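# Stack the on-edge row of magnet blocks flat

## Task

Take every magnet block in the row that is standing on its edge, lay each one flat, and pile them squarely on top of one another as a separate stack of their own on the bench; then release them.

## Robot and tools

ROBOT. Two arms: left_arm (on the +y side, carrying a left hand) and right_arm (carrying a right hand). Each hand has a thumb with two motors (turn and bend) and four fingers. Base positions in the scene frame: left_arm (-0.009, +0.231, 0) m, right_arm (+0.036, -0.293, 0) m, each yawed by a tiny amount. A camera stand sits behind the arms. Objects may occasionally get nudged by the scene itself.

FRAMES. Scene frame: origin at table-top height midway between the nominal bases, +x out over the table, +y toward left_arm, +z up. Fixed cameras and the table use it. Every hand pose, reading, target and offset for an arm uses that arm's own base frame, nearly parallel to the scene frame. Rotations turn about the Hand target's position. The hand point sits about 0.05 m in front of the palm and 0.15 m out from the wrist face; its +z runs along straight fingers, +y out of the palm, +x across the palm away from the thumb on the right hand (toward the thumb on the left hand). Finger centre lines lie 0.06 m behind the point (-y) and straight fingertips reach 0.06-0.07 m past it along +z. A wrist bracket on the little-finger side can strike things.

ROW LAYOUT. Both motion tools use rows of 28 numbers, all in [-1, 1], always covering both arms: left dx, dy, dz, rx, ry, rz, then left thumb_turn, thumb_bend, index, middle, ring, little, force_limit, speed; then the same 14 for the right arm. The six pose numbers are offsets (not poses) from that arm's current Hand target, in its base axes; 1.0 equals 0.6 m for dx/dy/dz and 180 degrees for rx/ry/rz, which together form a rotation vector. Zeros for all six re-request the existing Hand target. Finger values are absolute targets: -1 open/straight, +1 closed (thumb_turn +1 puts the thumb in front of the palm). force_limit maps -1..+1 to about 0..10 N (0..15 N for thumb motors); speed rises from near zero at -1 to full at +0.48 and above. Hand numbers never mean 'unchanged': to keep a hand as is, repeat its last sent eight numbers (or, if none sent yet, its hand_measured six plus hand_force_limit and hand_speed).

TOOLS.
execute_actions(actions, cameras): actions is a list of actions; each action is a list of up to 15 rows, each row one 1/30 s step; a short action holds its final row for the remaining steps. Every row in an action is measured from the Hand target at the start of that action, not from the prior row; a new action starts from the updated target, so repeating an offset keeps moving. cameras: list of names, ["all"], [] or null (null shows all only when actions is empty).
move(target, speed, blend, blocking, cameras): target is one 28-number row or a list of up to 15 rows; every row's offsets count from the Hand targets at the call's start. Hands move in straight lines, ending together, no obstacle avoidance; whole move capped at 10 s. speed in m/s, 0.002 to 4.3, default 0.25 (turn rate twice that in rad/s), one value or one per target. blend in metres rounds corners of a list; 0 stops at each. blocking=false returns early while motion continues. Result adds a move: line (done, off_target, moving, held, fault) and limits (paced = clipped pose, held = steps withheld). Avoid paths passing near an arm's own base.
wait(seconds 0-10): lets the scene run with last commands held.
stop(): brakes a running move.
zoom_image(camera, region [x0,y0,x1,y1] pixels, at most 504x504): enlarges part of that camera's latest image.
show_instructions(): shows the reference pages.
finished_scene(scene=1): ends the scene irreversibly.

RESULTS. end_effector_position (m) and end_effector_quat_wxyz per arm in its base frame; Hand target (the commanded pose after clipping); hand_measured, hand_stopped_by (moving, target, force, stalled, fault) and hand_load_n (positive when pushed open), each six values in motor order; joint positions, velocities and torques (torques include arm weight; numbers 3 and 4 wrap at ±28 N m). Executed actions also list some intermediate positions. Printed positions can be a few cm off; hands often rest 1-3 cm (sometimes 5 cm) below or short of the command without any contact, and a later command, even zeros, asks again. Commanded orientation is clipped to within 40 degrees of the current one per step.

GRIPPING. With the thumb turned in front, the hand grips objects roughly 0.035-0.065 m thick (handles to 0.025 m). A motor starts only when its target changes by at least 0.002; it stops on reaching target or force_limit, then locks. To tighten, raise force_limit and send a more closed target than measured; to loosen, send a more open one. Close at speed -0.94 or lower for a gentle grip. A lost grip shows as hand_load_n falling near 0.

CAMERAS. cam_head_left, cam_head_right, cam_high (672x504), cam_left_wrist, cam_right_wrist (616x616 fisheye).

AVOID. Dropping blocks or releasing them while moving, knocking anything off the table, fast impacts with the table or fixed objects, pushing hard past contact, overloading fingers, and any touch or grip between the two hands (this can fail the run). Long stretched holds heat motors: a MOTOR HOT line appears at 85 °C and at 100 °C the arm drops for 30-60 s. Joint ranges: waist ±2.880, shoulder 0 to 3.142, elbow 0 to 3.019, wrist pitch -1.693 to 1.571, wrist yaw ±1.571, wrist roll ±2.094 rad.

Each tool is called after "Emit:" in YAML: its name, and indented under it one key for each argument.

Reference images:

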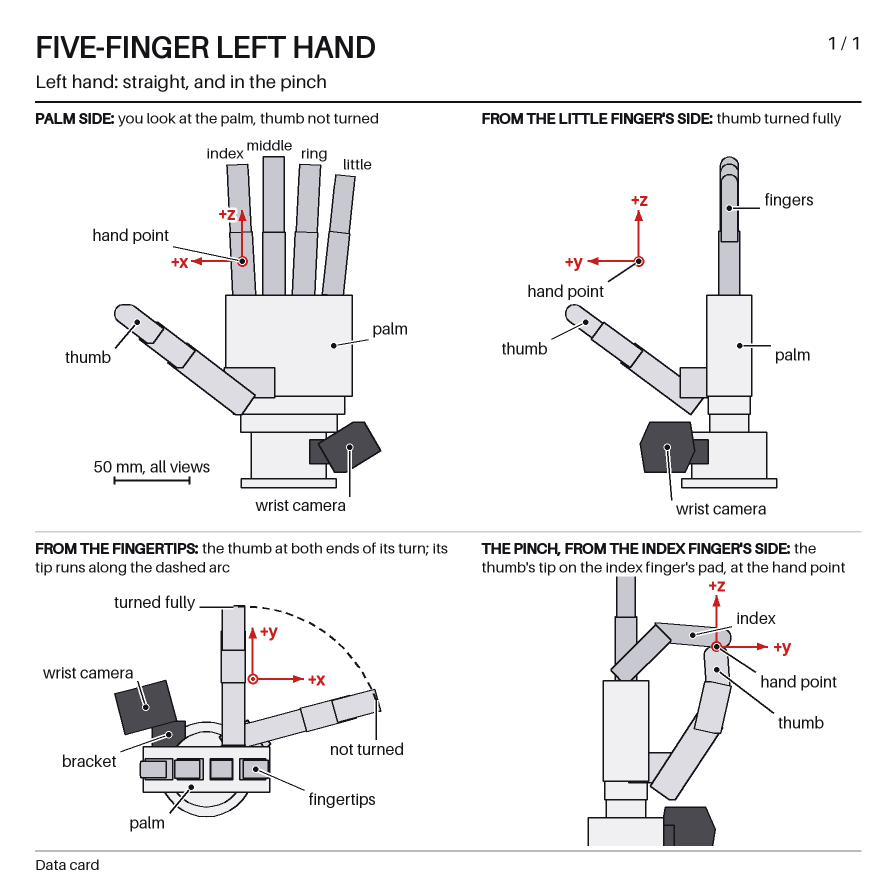

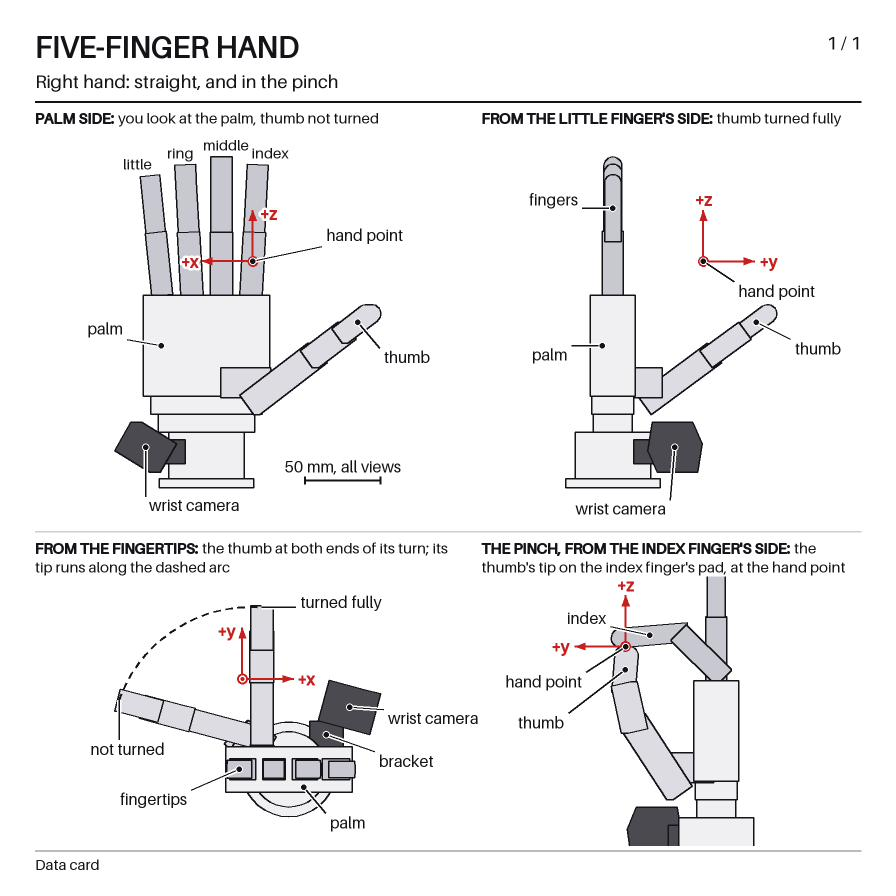

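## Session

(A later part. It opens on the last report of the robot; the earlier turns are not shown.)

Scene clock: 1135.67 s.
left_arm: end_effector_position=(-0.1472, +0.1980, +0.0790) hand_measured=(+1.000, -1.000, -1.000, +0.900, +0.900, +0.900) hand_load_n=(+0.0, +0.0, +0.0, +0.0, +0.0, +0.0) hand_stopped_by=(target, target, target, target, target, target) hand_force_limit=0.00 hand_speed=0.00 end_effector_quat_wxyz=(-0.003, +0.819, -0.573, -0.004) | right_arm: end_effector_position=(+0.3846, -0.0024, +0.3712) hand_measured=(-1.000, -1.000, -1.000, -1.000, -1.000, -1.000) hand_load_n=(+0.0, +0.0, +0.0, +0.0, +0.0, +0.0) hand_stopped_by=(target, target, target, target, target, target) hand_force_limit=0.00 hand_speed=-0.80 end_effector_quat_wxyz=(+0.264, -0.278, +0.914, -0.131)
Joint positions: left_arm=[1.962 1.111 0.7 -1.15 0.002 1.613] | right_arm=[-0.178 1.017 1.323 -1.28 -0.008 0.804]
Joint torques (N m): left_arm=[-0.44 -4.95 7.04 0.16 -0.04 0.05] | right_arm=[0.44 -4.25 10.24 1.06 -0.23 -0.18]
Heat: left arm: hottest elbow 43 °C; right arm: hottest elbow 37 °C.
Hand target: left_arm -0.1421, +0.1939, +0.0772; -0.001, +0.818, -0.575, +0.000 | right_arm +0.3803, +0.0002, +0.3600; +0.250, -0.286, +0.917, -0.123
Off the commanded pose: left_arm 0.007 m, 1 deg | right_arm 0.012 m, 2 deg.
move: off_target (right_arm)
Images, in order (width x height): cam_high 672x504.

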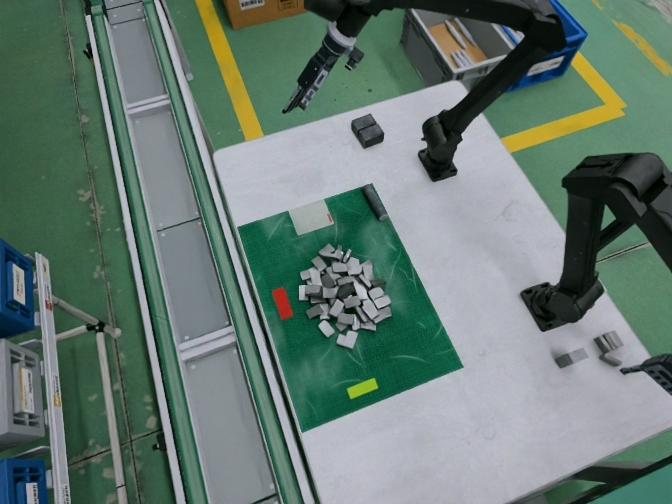

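Emit:
move:
  target:
    - [-0.05,0,0,0,0,0, 1,-1,-1,0.9,0.9,0.9, 0, 0.0, 0,0,0, 0,0,0, -1,-1,-1,-1,-1,-1, 0, -0.8]
    - [-0.05,-0.037,0,0,0,0, 1,-1,-1,0.9,0.9,0.9, 0, 0.0, 0,0,0, 0,0,0, -1,-1,-1,-1,-1,-1, 0, -0.8]
    - [0.013,-0.037,0,0,0,0, 1,-1,-1,0.9,0.9,0.9, 0, 0.0, 0,0,0, 0,0,0, -1,-1,-1,-1,-1,-1, 0, -0.8]
  speed: [0.1, 0.1, 0.05]
  cameras: ["cam_high"]

Emit:
zoom_image:
  camera: "cam_high"
  region: [570, 310, 650, 390]

Scene clock: 1153.27 s.
left_arm: end_effector_position=(-0.1393, +0.1763, +0.0789) hand_measured=(+1.000, -1.000, -1.000, +0.900, +0.900, +0.900) hand_load_n=(+0.0, +0.0, +0.0, +0.0, +0.0, +0.0) hand_stopped_by=(target, target, target, target, target, target) hand_force_limit=0.00 hand_speed=0.00 end_effector_quat_wxyz=(-0.004, +0.819, -0.573, -0.004) | right_arm: end_effector_position=(+0.3846, -0.0024, +0.3712) hand_measured=(-1.000, -1.000, -1.000, -1.000, -1.000, -1.000) hand_load_n=(+0.0, +0.0, +0.0, +0.0, +0.0, +0.0) hand_stopped_by=(target, target, target, target, target, target) hand_force_limit=0.00 hand_speed=-0.80 end_effector_quat_wxyz=(+0.264, -0.278, +0.914, -0.131)
Joint positions: left_arm=[1.966 1.036 0.651 -1.174 0.002 1.617] | right_arm=[-0.178 1.017 1.323 -1.28 -0.008 0.804]
Joint torques (N m): left_arm=[-0.5 -3.9 7.2 0.05 -0.06 0.05] | right_arm=[0.32 -4.37 10.22 0.95 -0.22 -0.19]
Motor temperatures (°C): left_arm=[25 27 40 22 22 23] | right_arm=[25 27 37 24 24 21]
Heat: left arm: hottest elbow 40 °C; right arm: hottest elbow 37 °C.
Hand target: left_arm -0.1343, +0.1717, +0.0772; -0.001, +0.818, -0.575, +0.000 | right_arm +0.3803, +0.0002, +0.3600; +0.250, -0.286, +0.917, -0.123
Off the commanded pose: left_arm 0.007 m, 1 deg | right_arm 0.012 m, 2 deg.
move: off_target (right_arm)
Images, in order (width x height): cam_high 672x504.

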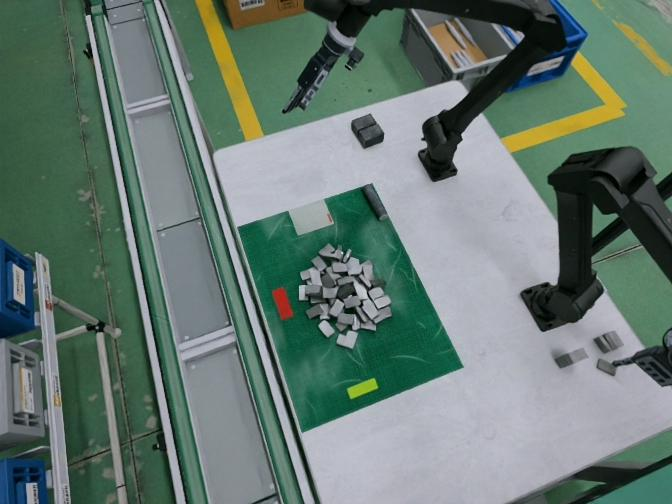

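Scaled by 6.300.

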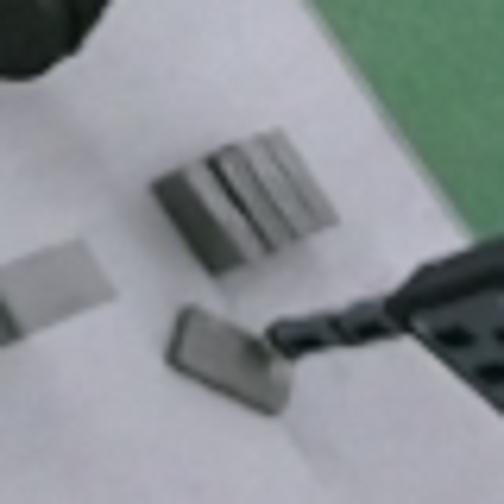

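Emit:
move:
  target:
    - [-0.008,-0.003,0,0,0,0, 1,-1,-1,0.9,0.9,0.9, 0, 0.0, 0,0,0, 0,0,0, -1,-1,-1,-1,-1,-1, 0, -0.8]
    - [-0.008,-0.003,-0.015,0,0,0, 1,-1,-1,0.9,0.9,0.9, 0, 0.0, 0,0,0, 0,0,0, -1,-1,-1,-1,-1,-1, 0, -0.8]
    - [0.024,0.013,-0.015,0,0,0, 1,-1,-1,0.9,0.9,0.9, 0, 0.0, 0,0,0, 0,0,0, -1,-1,-1,-1,-1,-1, 0, -0.8]
  speed: [0.1, 0.1, 0.05]
  cameras: ["cam_high"]

Emit:
zoom_image:
  camera: "cam_high"
  region: [570, 310, 650, 390]

Scene clock: 1192.77 s.
left_arm: end_effector_position=(-0.1246, +0.1778, +0.0735) hand_measured=(+1.000, -1.000, -1.000, +0.900, +0.900, +0.900) hand_load_n=(+0.5, +0.0, -2.5, +0.0, +0.0, +0.0) hand_stopped_by=(target, target, target, target, target, target) hand_force_limit=0.00 hand_speed=0.00 end_effector_quat_wxyz=(+0.000, +0.819, -0.574, -0.004) | right_arm: end_effector_position=(+0.3846, -0.0024, +0.3712) hand_measured=(-1.000, -1.000, -1.000, -1.000, -1.000, -1.000) hand_load_n=(+0.0, +0.0, +0.0, +0.0, +0.0, +0.0) hand_stopped_by=(target, target, target, target, target, target) hand_force_limit=0.00 hand_speed=-0.80 end_effector_quat_wxyz=(+0.264, -0.278, +0.914, -0.131)
Joint positions: left_arm=[1.902 1.036 0.634 -1.162 -0.005 1.553] | right_arm=[-0.178 1.017 1.323 -1.28 -0.008 0.804]
Joint torques (N m): left_arm=[-0.73 -2.14 7.43 0.91 0.21 0.02] | right_arm=[0.5 -4.31 10.17 0.87 -0.22 -0.2]
Heat: left arm: hottest elbow 36 °C; right arm: hottest elbow 37 °C.
Hand target: left_arm -0.1199, +0.1794, +0.0681; -0.001, +0.818, -0.575, +0.000 | right_arm +0.3803, +0.0002, +0.3600; +0.250, -0.286, +0.917, -0.123
Off the commanded pose: left_arm 0.007 m, 0 deg | right_arm 0.012 m, 2 deg.
move: off_target (right_arm)
Images, in order (width x height): cam_high 672x504.

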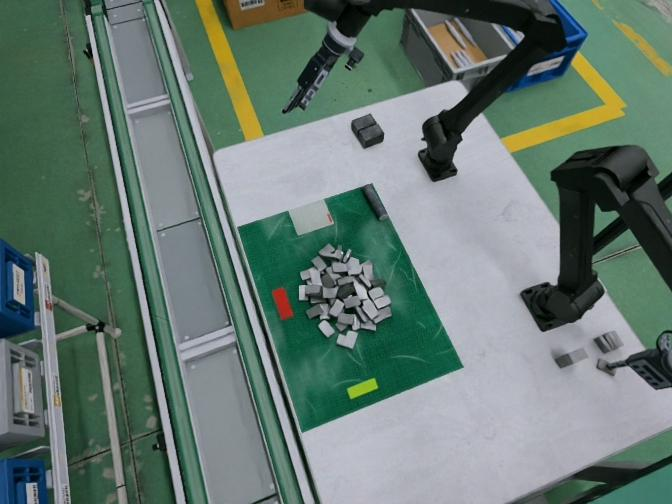

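Scaled by 6.300.

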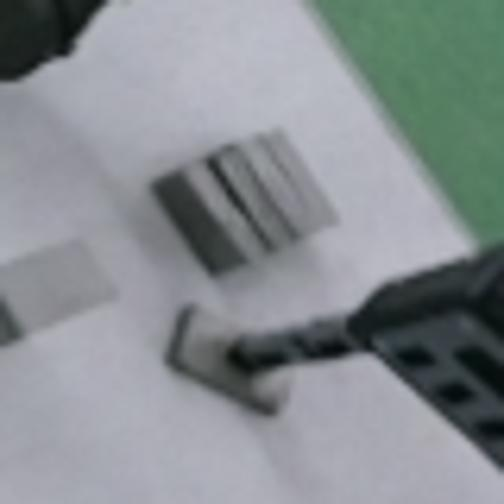

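Emit:
move:
  target:
    - [0.0,0,-0.006,0,0,0, 1,-1,-1,0.9,0.9,0.9, 0, 0.0, 0,0,0, 0,0,0, -1,-1,-1,-1,-1,-1, 0, -0.8]
    - [0.02,0.15,-0.006,0,0,0, 1,-1,-1,0.9,0.9,0.9, 0, 0.0, 0,0,0, 0,0,0, -1,-1,-1,-1,-1,-1, 0, -0.8]
  speed: [0.1, 0.07]
  cameras: ["cam_high"]

Emit:
zoom_image:
  camera: "cam_high"
  region: [572, 310, 672, 410]

Scene clock: 1207.50 s.
left_arm: end_effector_position=(-0.1092, +0.2227, +0.0632) hand_measured=(+1.000, -1.000, -1.000, +0.900, +0.900, +0.900) hand_load_n=(+0.0, +0.0, -9.0, +0.0, +0.0, +0.0) hand_stopped_by=(target, target, target, target, target, target) hand_force_limit=0.00 hand_speed=0.00 end_effector_quat_wxyz=(+0.038, +0.817, -0.574, +0.030) | right_arm: end_effector_position=(+0.3846, -0.0024, +0.3712) hand_measured=(-1.000, -1.000, -1.000, -1.000, -1.000, -1.000) hand_load_n=(+0.0, +0.0, +0.0, +0.0, +0.0, +0.0) hand_stopped_by=(target, target, target, target, target, target) hand_force_limit=0.00 hand_speed=-0.80 end_effector_quat_wxyz=(+0.264, -0.278, +0.914, -0.131)
Joint positions: left_arm=[1.79 1.262 0.752 -1.157 -0.016 1.443] | right_arm=[-0.178 1.017 1.323 -1.28 -0.008 0.804]
Joint torques (N m): left_arm=[-1.44 -3.14 12.22 3.07 0.71 -0.08] | right_arm=[0.44 -4.25 10.28 0.98 -0.21 -0.16]
Heat: left arm: hottest elbow 36 °C; right arm: hottest elbow 37 °C.
Hand target: left_arm -0.1079, +0.2695, +0.0646; -0.001, +0.818, -0.575, +0.000 | right_arm +0.3803, +0.0002, +0.3600; +0.250, -0.286, +0.917, -0.123
Off the commanded pose: left_arm 0.047 m, 6 deg | right_arm 0.012 m, 2 deg.
move: off_target (left_arm, right_arm)
Images, in order (width x height): cam_high 672x504.

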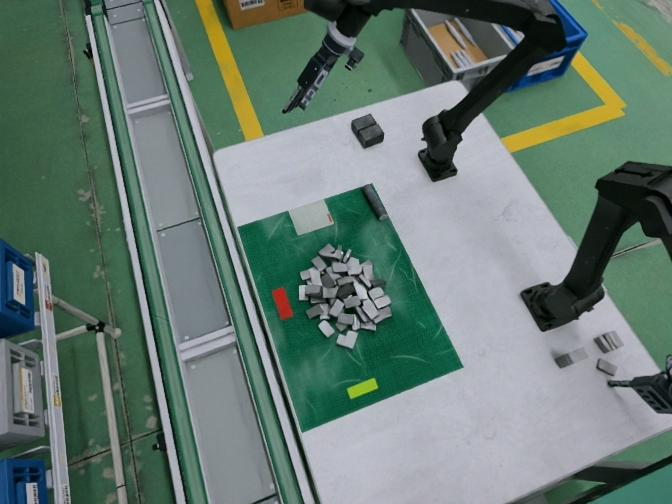

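Scaled by 5.040.

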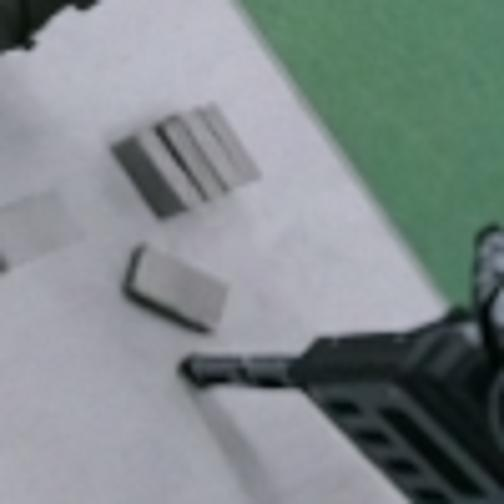

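Emit:
move:
  target:
    - [-0.037,-0.099,0.092,0,0,0, 1,-1,-1,0.9,0.9,0.9, 0, 0.0, 0,0,0, 0,0,0, -1,-1,-1,-1,-1,-1, 0, -0.8]
    - [-0.0805,-0.161,0.059,0,0,0, 1,-1,-1,0.9,0.9,0.9, 0, 0.0, 0,0,0, 0,0,0, -1,-1,-1,-1,-1,-1, 0, -0.8]
    - [-0.0805,-0.161,0.002,0,0,0, 1,-1,-1,0.9,0.9,0.9, 0, 0.0, 0,0,0, 0,0,0, -1,-1,-1,-1,-1,-1, 0, -0.8]
    - [-0.035,-0.1425,0.002,0,0,0, 1,-1,-1,0.9,0.9,0.9, 0, 0.0, 0,0,0, 0,0,0, -1,-1,-1,-1,-1,-1, 0, -0.8]
  speed: [0.12, 0.12, 0.08, 0.04]
  blend: [0.02,0,0,0]
  cameras: ["cam_high"]

Emit:
zoom_image:
  camera: "cam_high"
  region: [572, 310, 672, 410]

Scene clock: 1237.80 s.
left_arm: end_effector_position=(-0.1330, +0.1847, +0.0702) hand_measured=(+1.000, -1.000, -1.000, +0.900, +0.900, +0.900) hand_load_n=(+0.0, +0.0, -1.0, +0.0, +0.0, +0.0) hand_stopped_by=(target, target, target, target, target, target) hand_force_limit=0.00 hand_speed=0.00 end_effector_quat_wxyz=(-0.002, +0.819, -0.574, -0.003) | right_arm: end_effector_position=(+0.3846, -0.0024, +0.3712) hand_measured=(-1.000, -1.000, -1.000, -1.000, -1.000, -1.000) hand_load_n=(+0.0, -0.5, +0.0, +0.0, +0.0, +0.0) hand_stopped_by=(target, target, target, target, target, target) hand_force_limit=0.00 hand_speed=-0.80 end_effector_quat_wxyz=(+0.264, -0.278, +0.914, -0.131)
Joint positions: left_arm=[1.928 1.069 0.647 -1.14 0 1.579] | right_arm=[-0.178 1.017 1.323 -1.28 -0.008 0.804]
Joint torques (N m): left_arm=[-0.62 -3.08 7.19 0.69 0.02 0] | right_arm=[0.32 -4.37 10.32 0.95 -0.22 -0.17]
Heat: left arm: hottest elbow 37 °C; right arm: hottest elbow 37 °C.
Hand target: left_arm -0.1289, +0.1839, +0.0658; -0.001, +0.818, -0.575, +0.000 | right_arm +0.3803, +0.0002, +0.3600; +0.250, -0.286, +0.917, -0.123
Off the commanded pose: left_arm 0.006 m, 0 deg | right_arm 0.012 m, 2 deg.
move: off_target (right_arm)
Images, in order (width x height): cam_high 672x504.

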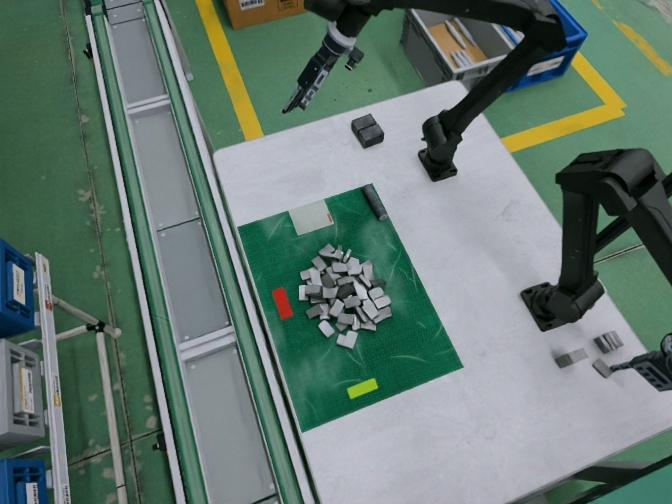

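Scaled by 5.040.

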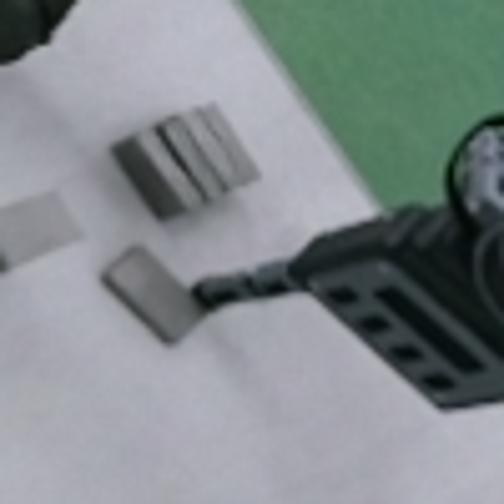

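Emit:
move:
  target:
    - [-0.01,-0.0065,0.0737,0,0,0, 1,-1,-1,0.9,0.9,0.9, 0, 0.0, 0,0,0, 0,0,0, -1,-1,-1,-1,-1,-1, 0, -0.8]
    - [0.033,-0.088,0.0737,0,0,0, 1,-1,-1,0.9,0.9,0.9, 0, 0.0, 0,0,0, 0,0,0, -1,-1,-1,-1,-1,-1, 0, -0.8]
    - [0.033,-0.088,-0.003,0,0,0, 1,-1,-1,0.9,0.9,0.9, 0, 0.0, 0,0,0, 0,0,0, -1,-1,-1,-1,-1,-1, 0, -0.8]
  speed: [0.12, 0.12, 0.08]
  blend: [0.01,0,0]
  cameras: ["cam_high"]

Emit:
zoom_image:
  camera: "cam_high"
  region: [572, 310, 672, 410]

Scene clock: 1256.90 s.
left_arm: end_effector_position=(-0.1121, +0.1311, +0.0683) hand_measured=(+1.000, -1.000, -1.000, +0.900, +0.900, +0.900) hand_load_n=(+0.0, +0.0, +0.0, +0.0, +0.0, +0.0) hand_stopped_by=(target, target, target, target, target, target) hand_force_limit=0.00 hand_speed=0.00 end_effector_quat_wxyz=(-0.002, +0.820, -0.572, -0.003) | right_arm: end_effector_position=(+0.3846, -0.0024, +0.3712) hand_measured=(-1.000, -1.000, -1.000, -1.000, -1.000, -1.000) hand_load_n=(+0.0, +0.0, +0.0, +0.0, +0.0, +0.0) hand_stopped_by=(target, target, target, target, target, target) hand_force_limit=0.00 hand_speed=-0.80 end_effector_quat_wxyz=(+0.264, -0.278, +0.914, -0.131)
Joint positions: left_arm=[1.925 0.873 0.532 -1.223 0 1.573] | right_arm=[-0.178 1.017 1.323 -1.28 -0.008 0.804]
Joint torques (N m): left_arm=[-0.67 -0.38 7.5 0.75 0.01 0.04] | right_arm=[0.38 -4.01 10.28 0.99 -0.24 -0.17]
Heat: left arm: hottest elbow 36 °C; right arm: hottest elbow 37 °C.
Hand target: left_arm -0.1090, +0.1311, +0.0640; -0.001, +0.818, -0.575, +0.000 | right_arm +0.3803, +0.0002, +0.3600; +0.250, -0.286, +0.917, -0.123
Off the commanded pose: left_arm 0.005 m, 0 deg | right_arm 0.012 m, 2 deg.
move: off_target (right_arm)
Images, in order (width x height): cam_high 672x504.

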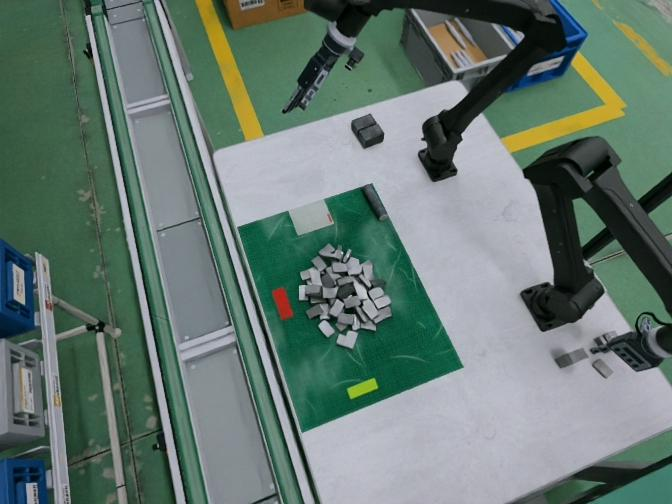

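Scaled by 5.040.

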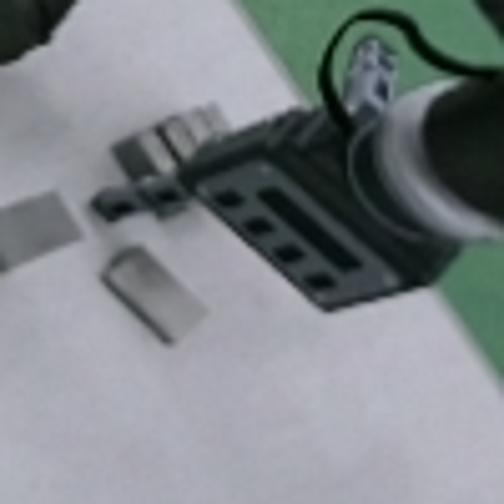

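Emit:
move:
  target:
    - [0.0225,0.01,0.002,0,0,0, 1,-1,-1,0.9,0.9,0.9, 0, 0.0, 0,0,0, 0,0,0, -1,-1,-1,-1,-1,-1, 0, -0.8]
    - [0.0225,0.08,0.012,0,0,0, 1,-1,-1,0.9,0.9,0.9, 0, 0.0, 0,0,0, 0,0,0, -1,-1,-1,-1,-1,-1, 0, -0.8]
  speed: [0.06, 0.05]
  blend: [0,0]
  cameras: ["cam_high"]

Emit:
zoom_image:
  camera: "cam_high"
  region: [572, 310, 672, 410]

Scene clock: 1270.90 s.
left_arm: end_effector_position=(-0.0951, +0.1434, +0.0635) hand_measured=(+1.000, -1.000, -1.000, +0.900, +0.900, +0.900) hand_load_n=(+0.0, +0.0, -7.0, +0.0, +0.0, +0.0) hand_stopped_by=(target, target, target, target, target, target) hand_force_limit=0.00 hand_speed=0.00 end_effector_quat_wxyz=(+0.032, +0.817, -0.575, +0.027) | right_arm: end_effector_position=(+0.3846, -0.0024, +0.3712) hand_measured=(-1.000, -1.000, -1.000, -1.000, -1.000, -1.000) hand_load_n=(+0.0, +0.0, +0.0, +0.0, +0.0, +0.0) hand_stopped_by=(target, target, target, target, target, target) hand_force_limit=0.00 hand_speed=-0.80 end_effector_quat_wxyz=(+0.264, -0.278, +0.914, -0.131)
Joint positions: left_arm=[1.809 0.997 0.569 -1.226 -0.012 1.463] | right_arm=[-0.178 1.017 1.323 -1.28 -0.008 0.804]
Joint torques (N m): left_arm=[-1.14 -0.79 11.96 2.24 0.58 -0.06] | right_arm=[0.44 -3.96 10.32 0.99 -0.22 -0.18]
Heat: left arm: hottest elbow 36 °C; right arm: hottest elbow 37 °C.
Hand target: left_arm -0.0956, +0.1792, +0.0713; -0.001, +0.818, -0.575, +0.000 | right_arm +0.3803, +0.0002, +0.3600; +0.250, -0.286, +0.917, -0.123
Off the commanded pose: left_arm 0.037 m, 5 deg | right_arm 0.012 m, 2 deg.
move: off_target (left_arm, right_arm)
Images, in order (width x height): cam_high 672x504.

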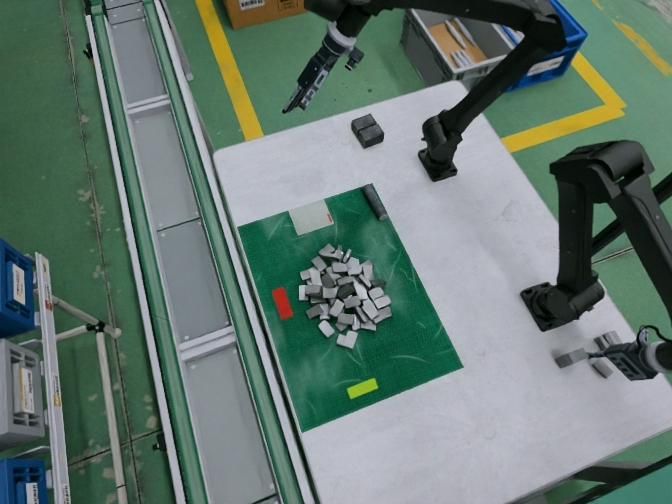

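Scaled by 5.040.

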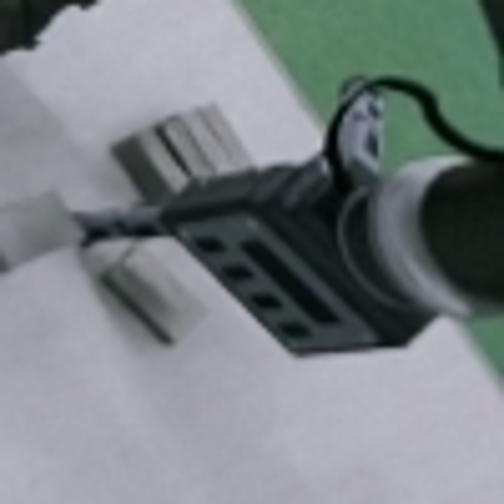

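Emit:
move:
  target:
    - [0,-0.065,0.0645,0,0,0, 1,-1,-1,0.9,0.9,0.9, 0, 0.0, 0,0,0, 0,0,0, -1,-1,-1,-1,-1,-1, 0, -0.8]
    - [0.0077,-0.049,0.048,-0.041,-0.0102,0, 1,-1,-1,0.9,0.9,0.9, 0, 0.0, 0,0,0, 0,0,0, -1,-1,-1,-1,-1,-1, 0, -0.8]
    - [0.0077,-0.049,-0.009,-0.041,-0.0102,0, 1,-1,-1,0.9,0.9,0.9, 0, 0.0, 0,0,0, 0,0,0, -1,-1,-1,-1,-1,-1, 0, -0.8]
  speed: [0.12,0.12,0.06]
  blend: [0.01,0,0]
  cameras: ["cam_high"]

Emit:
zoom_image:
  camera: "cam_high"
  region: [572, 310, 672, 410]

Scene clock: 1318.60 s.
left_arm: end_effector_position=(-0.0938, +0.1504, +0.0695) hand_measured=(+1.000, -1.000, -1.000, +0.900, +0.900, +0.900) hand_load_n=(+0.0, +0.0, +0.0, +0.0, +0.0, +0.0) hand_stopped_by=(target, target, target, target, target, target) hand_force_limit=0.00 hand_speed=0.00 end_effector_quat_wxyz=(+0.040, +0.818, -0.572, +0.047) | right_arm: end_effector_position=(+0.3846, -0.0024, +0.3712) hand_measured=(-1.000, -1.000, -1.000, -1.000, -1.000, -1.000) hand_load_n=(-0.5, +0.0, +0.0, +0.0, +0.0, +0.0) hand_stopped_by=(target, target, target, target, target, target) hand_force_limit=0.00 hand_speed=-0.80 end_effector_quat_wxyz=(+0.264, -0.278, +0.914, -0.131)
Joint positions: left_arm=[1.811 1.05 0.613 -1.257 0.003 1.46] | right_arm=[-0.178 1.017 1.323 -1.28 -0.008 0.804]
Joint torques (N m): left_arm=[-0.56 -2.14 7.09 0.42 -0.02 0.03] | right_arm=[0.32 -4.01 10.24 0.98 -0.22 -0.19]
Heat: left arm: hottest elbow 40 °C; right arm: hottest elbow 37 °C.
Hand target: left_arm -0.0909, +0.1497, +0.0658; +0.042, +0.817, -0.574, +0.050 | right_arm +0.3803, +0.0002, +0.3600; +0.250, -0.286, +0.917, -0.123
Off the commanded pose: left_arm 0.005 m, 0 deg | right_arm 0.012 m, 2 deg.
move: off_target (right_arm)
Images, in order (width x height): cam_high 672x504.

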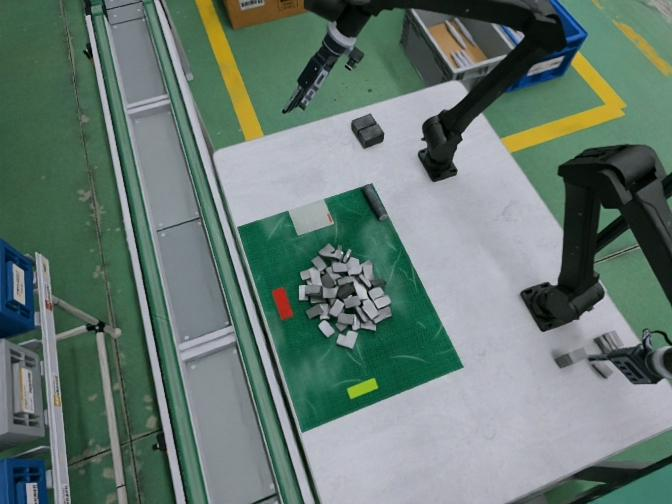

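Scaled by 5.040.

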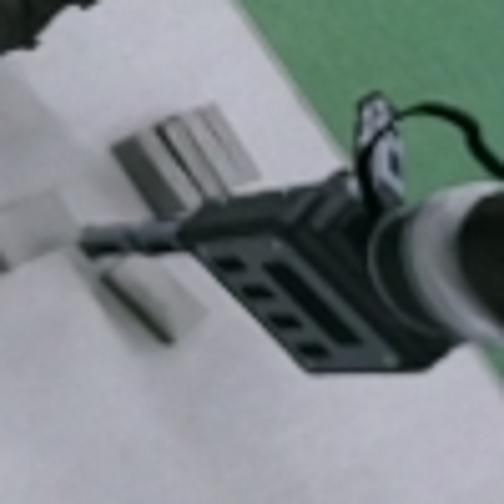

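Emit:
move:
  target:
    - [-0.018,0.061,-0.0055,0.041,0.0102,0, 1,-1,-1,0.9,0.9,0.9, 0, 0.0, 0,0,0, 0,0,0, -1,-1,-1,-1,-1,-1, 0, -0.8]
    - [-0.0357,0.1225,-0.003,0.082,0.0204,0, 1,-1,-1,0.9,0.9,0.9, 0, 0.0, 0,0,0, 0,0,0, -1,-1,-1,-1,-1,-1, 0, -0.8]
  speed: [0.05,0.05]
  blend: [0.01,0]
  cameras: ["cam_high"]

Emit:
zoom_image:
  camera: "cam_high"
  region: [572, 310, 672, 410]

Scene clock: 1331.20 s.
left_arm: end_effector_position=(-0.1032, +0.1889, +0.0627) hand_measured=(+1.000, -1.000, -1.000, +0.900, +0.900, +0.900) hand_load_n=(+0.0, +0.0, -1.0, +0.0, +0.5, +0.0) hand_stopped_by=(target, target, target, target, target, target) hand_force_limit=0.00 hand_speed=0.00 end_effector_quat_wxyz=(-0.011, +0.819, -0.573, -0.010) | right_arm: end_effector_position=(+0.3846, -0.0024, +0.3712) hand_measured=(-1.000, -1.000, -1.000, -1.000, -1.000, -1.000) hand_load_n=(+0.0, +0.0, +0.0, +0.0, +0.0, +0.0) hand_stopped_by=(target, target, target, target, target, target) hand_force_limit=0.00 hand_speed=-0.80 end_effector_quat_wxyz=(+0.264, -0.278, +0.914, -0.131)
Joint positions: left_arm=[1.811 1.046 0.613 -1.109 0.003 1.46] | right_arm=[-0.178 1.017 1.323 -1.28 -0.008 0.804]
Joint torques (N m): left_arm=[0.26 -2.67 9.77 4.1 -0.13 0.13] | right_arm=[0.38 -4.01 10.22 0.92 -0.24 -0.2]
Heat: left arm: hottest elbow 39 °C; right arm: hottest elbow 37 °C.
Hand target: left_arm -0.1123, +0.2233, +0.0640; -0.045, +0.816, -0.574, -0.050 | right_arm +0.3803, +0.0002, +0.3600; +0.250, -0.286, +0.917, -0.123
Off the commanded pose: left_arm 0.036 m, 6 deg | right_arm 0.012 m, 2 deg.
move: off_target (left_arm, right_arm)
Images, in order (width x height): cam_high 672x504.

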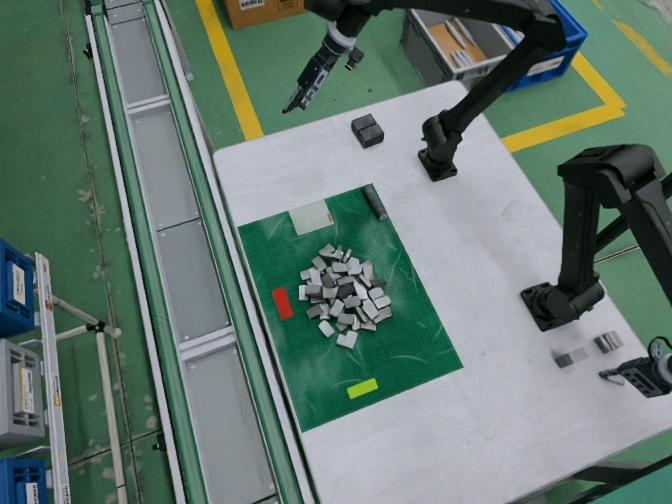

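Scaled by 5.040.

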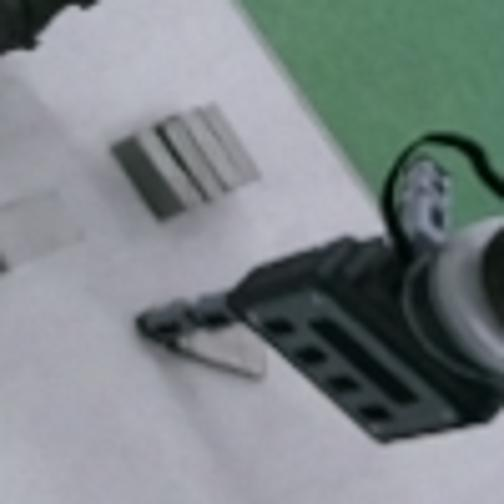

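Emit:
move:
  target:
    - [0.02,-0.06,0.09,-0.041,-0.0102,0, 1,-1,-1,0.9,0.9,0.9, 0, 0.0, 0,0,0, 0,0,0, -1,-1,-1,-1,-1,-1, 0, -0.8]
    - [0.06,0.03,0.21,0,0,0, 1,-1,-1,0.9,0.9,0.9, 0, 0.0, 0,0,0, 0,0,0, -1,-1,-1,-1,-1,-1, 0, -0.8]
  speed: [0.1,0.15]
  blend: [0.02,0]
  cameras: ["cam_high","cam_left_wrist"]

Emit:
zoom_image:
  camera: "cam_high"
  region: [572, 310, 672, 410]

Scene clock: 1390.17 s.
left_arm: end_effector_position=(-0.0779, +0.2250, +0.1702) hand_measured=(+1.000, -1.000, -1.000, +0.900, +0.900, +0.900) hand_load_n=(-0.5, -0.5, +0.0, +0.0, +0.0, +0.0) hand_stopped_by=(target, target, target, target, target, target) hand_force_limit=0.00 hand_speed=0.00 end_effector_quat_wxyz=(-0.029, +0.818, -0.573, -0.036) | right_arm: end_effector_position=(+0.3846, -0.0024, +0.3712) hand_measured=(-1.000, -1.000, -1.000, -1.000, -1.000, -1.000) hand_load_n=(+0.0, +0.0, +0.0, +0.0, -0.5, +0.0) hand_stopped_by=(target, target, target, target, target, target) hand_force_limit=0.00 hand_speed=-0.80 end_effector_quat_wxyz=(+0.264, -0.278, +0.914, -0.131)
Joint positions: left_arm=[1.677 0.995 0.878 -1.363 -0.016 1.328] | right_arm=[-0.178 1.017 1.323 -1.28 -0.008 0.804]
Joint torques (N m): left_arm=[-0.56 -2.9 13.45 0.21 -0.13 0.03] | right_arm=[0.5 -4.25 10.29 0.92 -0.23 -0.18]
Heat: left arm: hottest elbow 38 °C; right arm: hottest elbow 37 °C.
Hand target: left_arm -0.0764, +0.2412, +0.1900; -0.045, +0.816, -0.573, -0.050 | right_arm +0.3803, +0.0002, +0.3600; +0.250, -0.286, +0.917, -0.123
Off the commanded pose: left_arm 0.026 m, 2 deg | right_arm 0.012 m, 2 deg.
move: off_target (left_arm, right_arm)
Images, in order (width x height): cam_high 672x504, cam_left_wrist 616x616.

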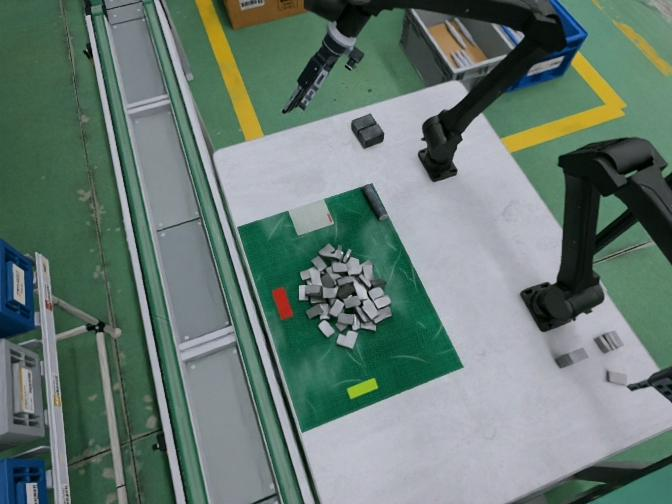

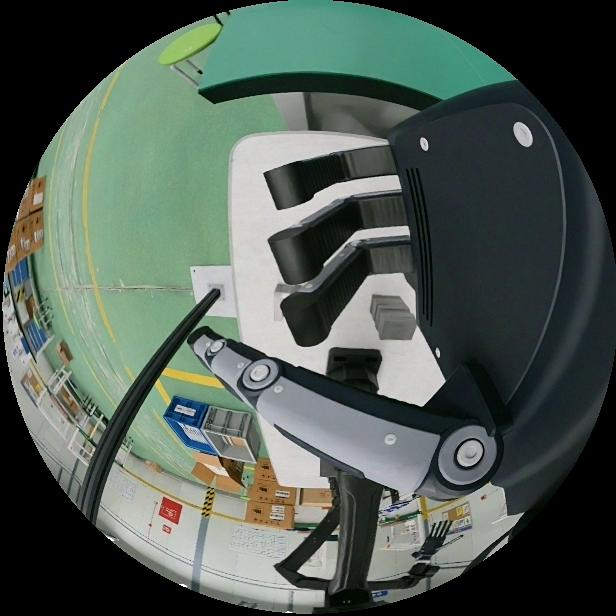

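Scaled by 5.040.

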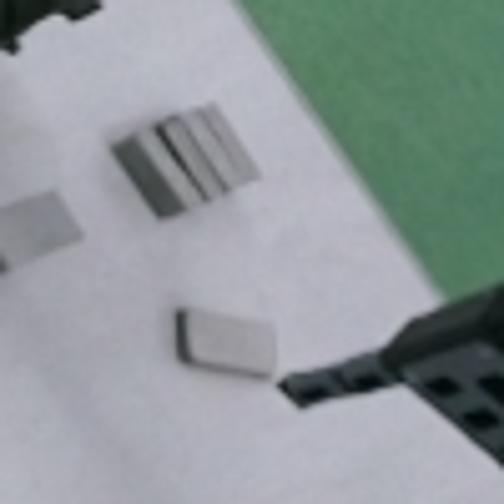

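Emit:
move:
  target:
    - [0.01,-0.01,-0.05,0.371,-0.08,0.632, 1,-1,-0.45,-0.45,-1,-1, 0, 0.0, 0,0,0, 0,0,0, -1,-1,-1,-1,-1,-1, 0, -0.8]
  speed: [0.25]
  cameras: ["cam_high","cam_left_wrist","cam_head_left"]

Emit:
zoom_image:
  camera: "cam_high"
  region: [550, 290, 672, 412]

Scene clock: 1426.53 s.
left_arm: end_effector_position=(-0.0733, +0.2365, +0.1653) hand_measured=(+1.000, -1.000, -0.450, -0.450, -1.000, -1.000) hand_load_n=(+0.0, +0.0, +0.0, +0.0, +0.0, -0.5) hand_stopped_by=(target, target, target, target, target, target) hand_force_limit=0.00 hand_speed=0.00 end_effector_quat_wxyz=(-0.416, +0.757, +0.444, -0.236) | right_arm: end_effector_position=(+0.3846, -0.0024, +0.3712) hand_measured=(-1.000, -1.000, -1.000, -1.000, -1.000, -1.000) hand_load_n=(+0.0, -0.5, +0.0, +0.0, +0.0, +0.0) hand_stopped_by=(target, target, target, target, target, target) hand_force_limit=0.00 hand_speed=-0.80 end_effector_quat_wxyz=(+0.264, -0.278, +0.914, -0.131)
Joint positions: left_arm=[1.407 0.525 0.543 -1.088 -0.905 -0.977] | right_arm=[-0.178 1.017 1.323 -1.28 -0.008 0.804]
Joint torques (N m): left_arm=[-0.67 2.61 8.9 0.83 -0.64 0.06] | right_arm=[0.32 -4.25 10.21 0.92 -0.23 -0.2]
Heat: left arm: hottest elbow 41 °C; right arm: hottest elbow 37 °C.
Hand target: left_arm -0.0704, +0.2352, +0.1601; -0.412, +0.762, +0.439, -0.238 | right_arm +0.3803, +0.0002, +0.3600; +0.250, -0.286, +0.917, -0.123
Off the commanded pose: left_arm 0.006 m, 1 deg | right_arm 0.012 m, 2 deg.
move: off_target (right_arm)
Images, in order (width x height): cam_head_left 672x504, cam_high 672x504, cam_left_wrist 616x616.

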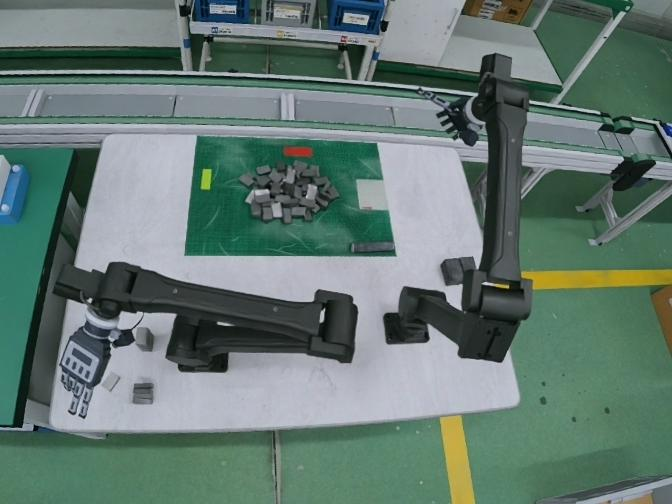

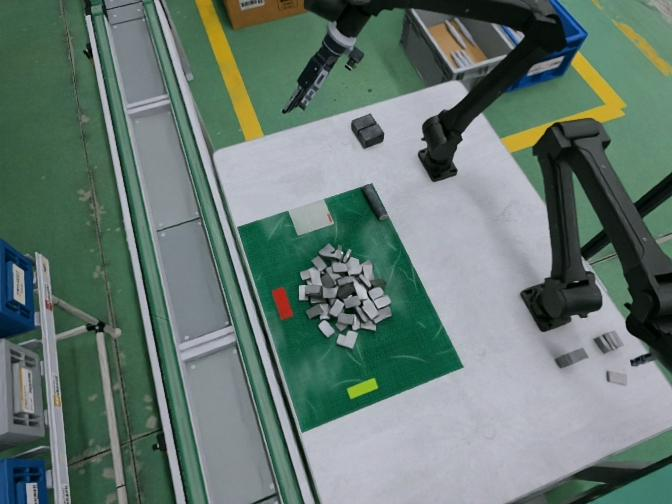

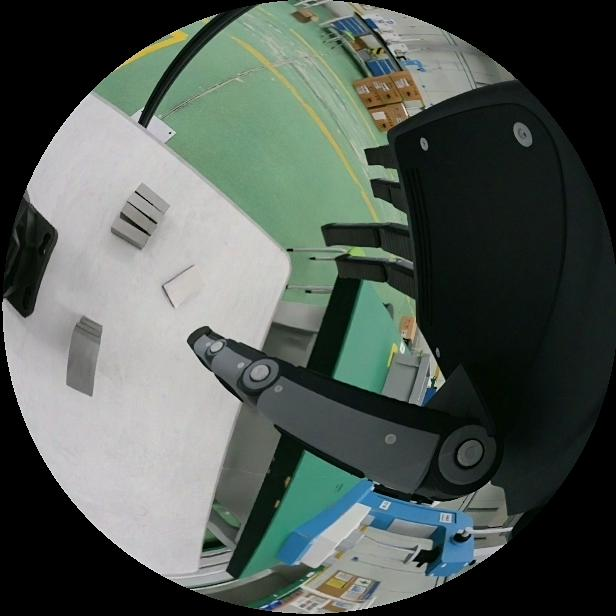

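Scaled by 4.131.

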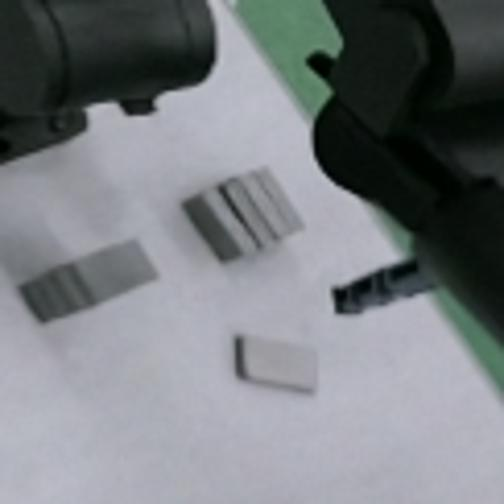

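Emit:
zoom_image:
  camera: "cam_left_wrist"
  region: [50, 150, 250, 350]

Scaled by 2.520 from the camera's 616x616 image, which has a finer 880x880 frame.

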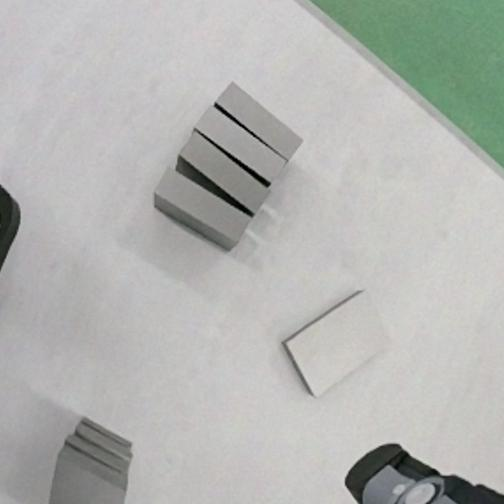

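Emit:
move:
  target:
    - [0.004,-0.009,-0.205,0,0,0.011, 1,-1,-0.45,-0.45,-1,-1, 0, 0.0, 0,0,0, 0,0,0, -1,-1,-1,-1,-1,-1, 0, -0.8]
  speed: [0.1]
  cameras: ["cam_high","cam_left_wrist","cam_head_left"]

Emit:
zoom_image:
  camera: "cam_high"
  region: [572, 310, 672, 410]

Emit:
zoom_image:
  camera: "cam_left_wrist"
  region: [150, 150, 400, 400]

Scene clock: 1482.07 s.
left_arm: end_effector_position=(-0.0701, +0.2297, +0.0406) hand_measured=(+1.000, -1.000, -0.450, -0.450, -1.000, -1.000) hand_load_n=(+0.0, +0.0, +0.0, +0.0, +0.0, +0.0) hand_stopped_by=(target, target, target, target, target, target) hand_force_limit=0.00 hand_speed=0.00 end_effector_quat_wxyz=(-0.405, +0.754, +0.453, -0.248) | right_arm: end_effector_position=(+0.3846, -0.0024, +0.3712) hand_measured=(-1.000, -1.000, -1.000, -1.000, -1.000, -1.000) hand_load_n=(+0.0, +0.0, +0.0, +0.0, +0.0, +0.0) hand_stopped_by=(target, target, target, target, target, target) hand_force_limit=0.00 hand_speed=-0.80 end_effector_quat_wxyz=(+0.264, -0.278, +0.914, -0.131)
Joint positions: left_arm=[1.363 0.675 0.26 -0.765 -0.937 -1.091] | right_arm=[-0.178 1.017 1.323 -1.28 -0.008 0.804]
Joint torques (N m): left_arm=[-0.44 1.73 7.87 1.51 -0.67 0.04] | right_arm=[0.44 -4.13 10.29 0.9 -0.23 -0.18]
Heat: left arm: hottest elbow 39 °C; right arm: hottest elbow 37 °C.
Hand target: left_arm -0.0680, +0.2300, +0.0372; -0.408, +0.755, +0.452, -0.245 | right_arm +0.3803, +0.0002, +0.3600; +0.250, -0.286, +0.917, -0.123
Off the commanded pose: left_arm 0.004 m, 0 deg | right_arm 0.012 m, 2 deg.
move: off_target (right_arm)
Images, in order (width x height): cam_head_left 672x504, cam_high 672x504, cam_left_wrist 616x616.

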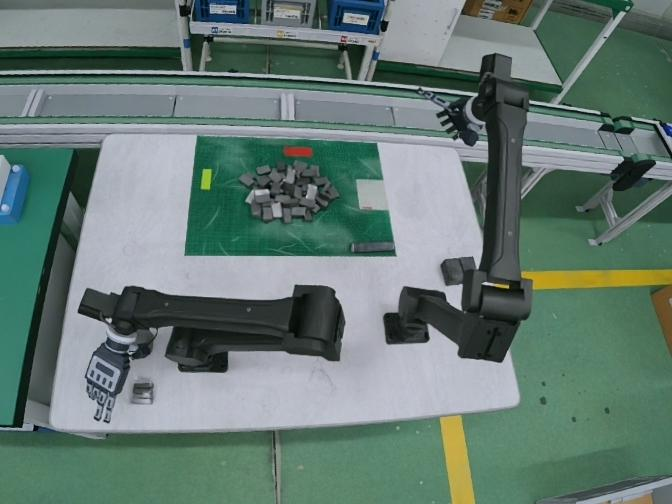

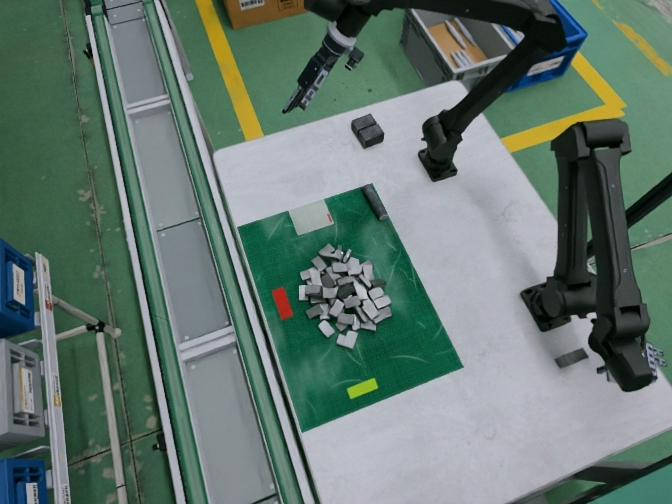

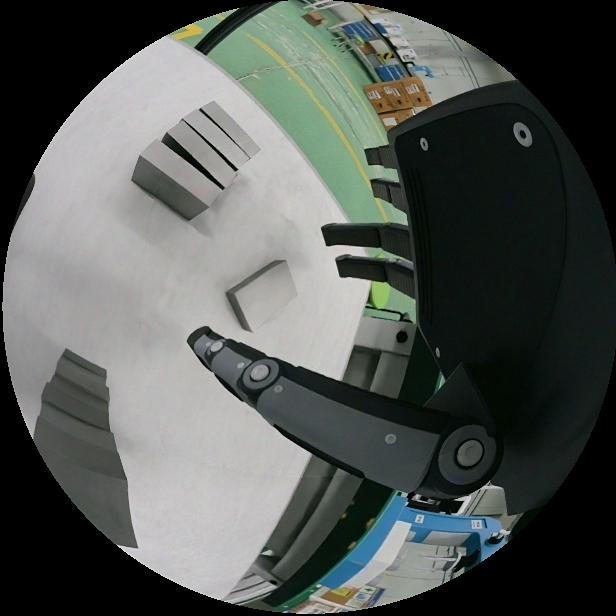

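Scaled by 5.040.

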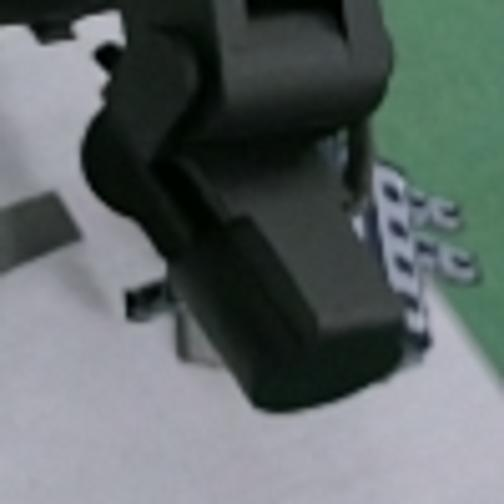

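Scaled by 2.016 from the camera's 616x616 image, which has a finer 880x880 frame.

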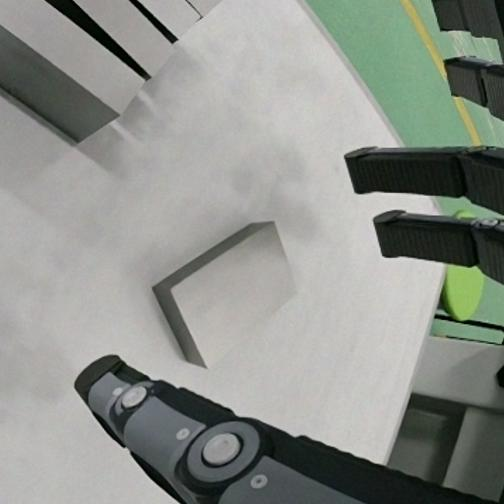

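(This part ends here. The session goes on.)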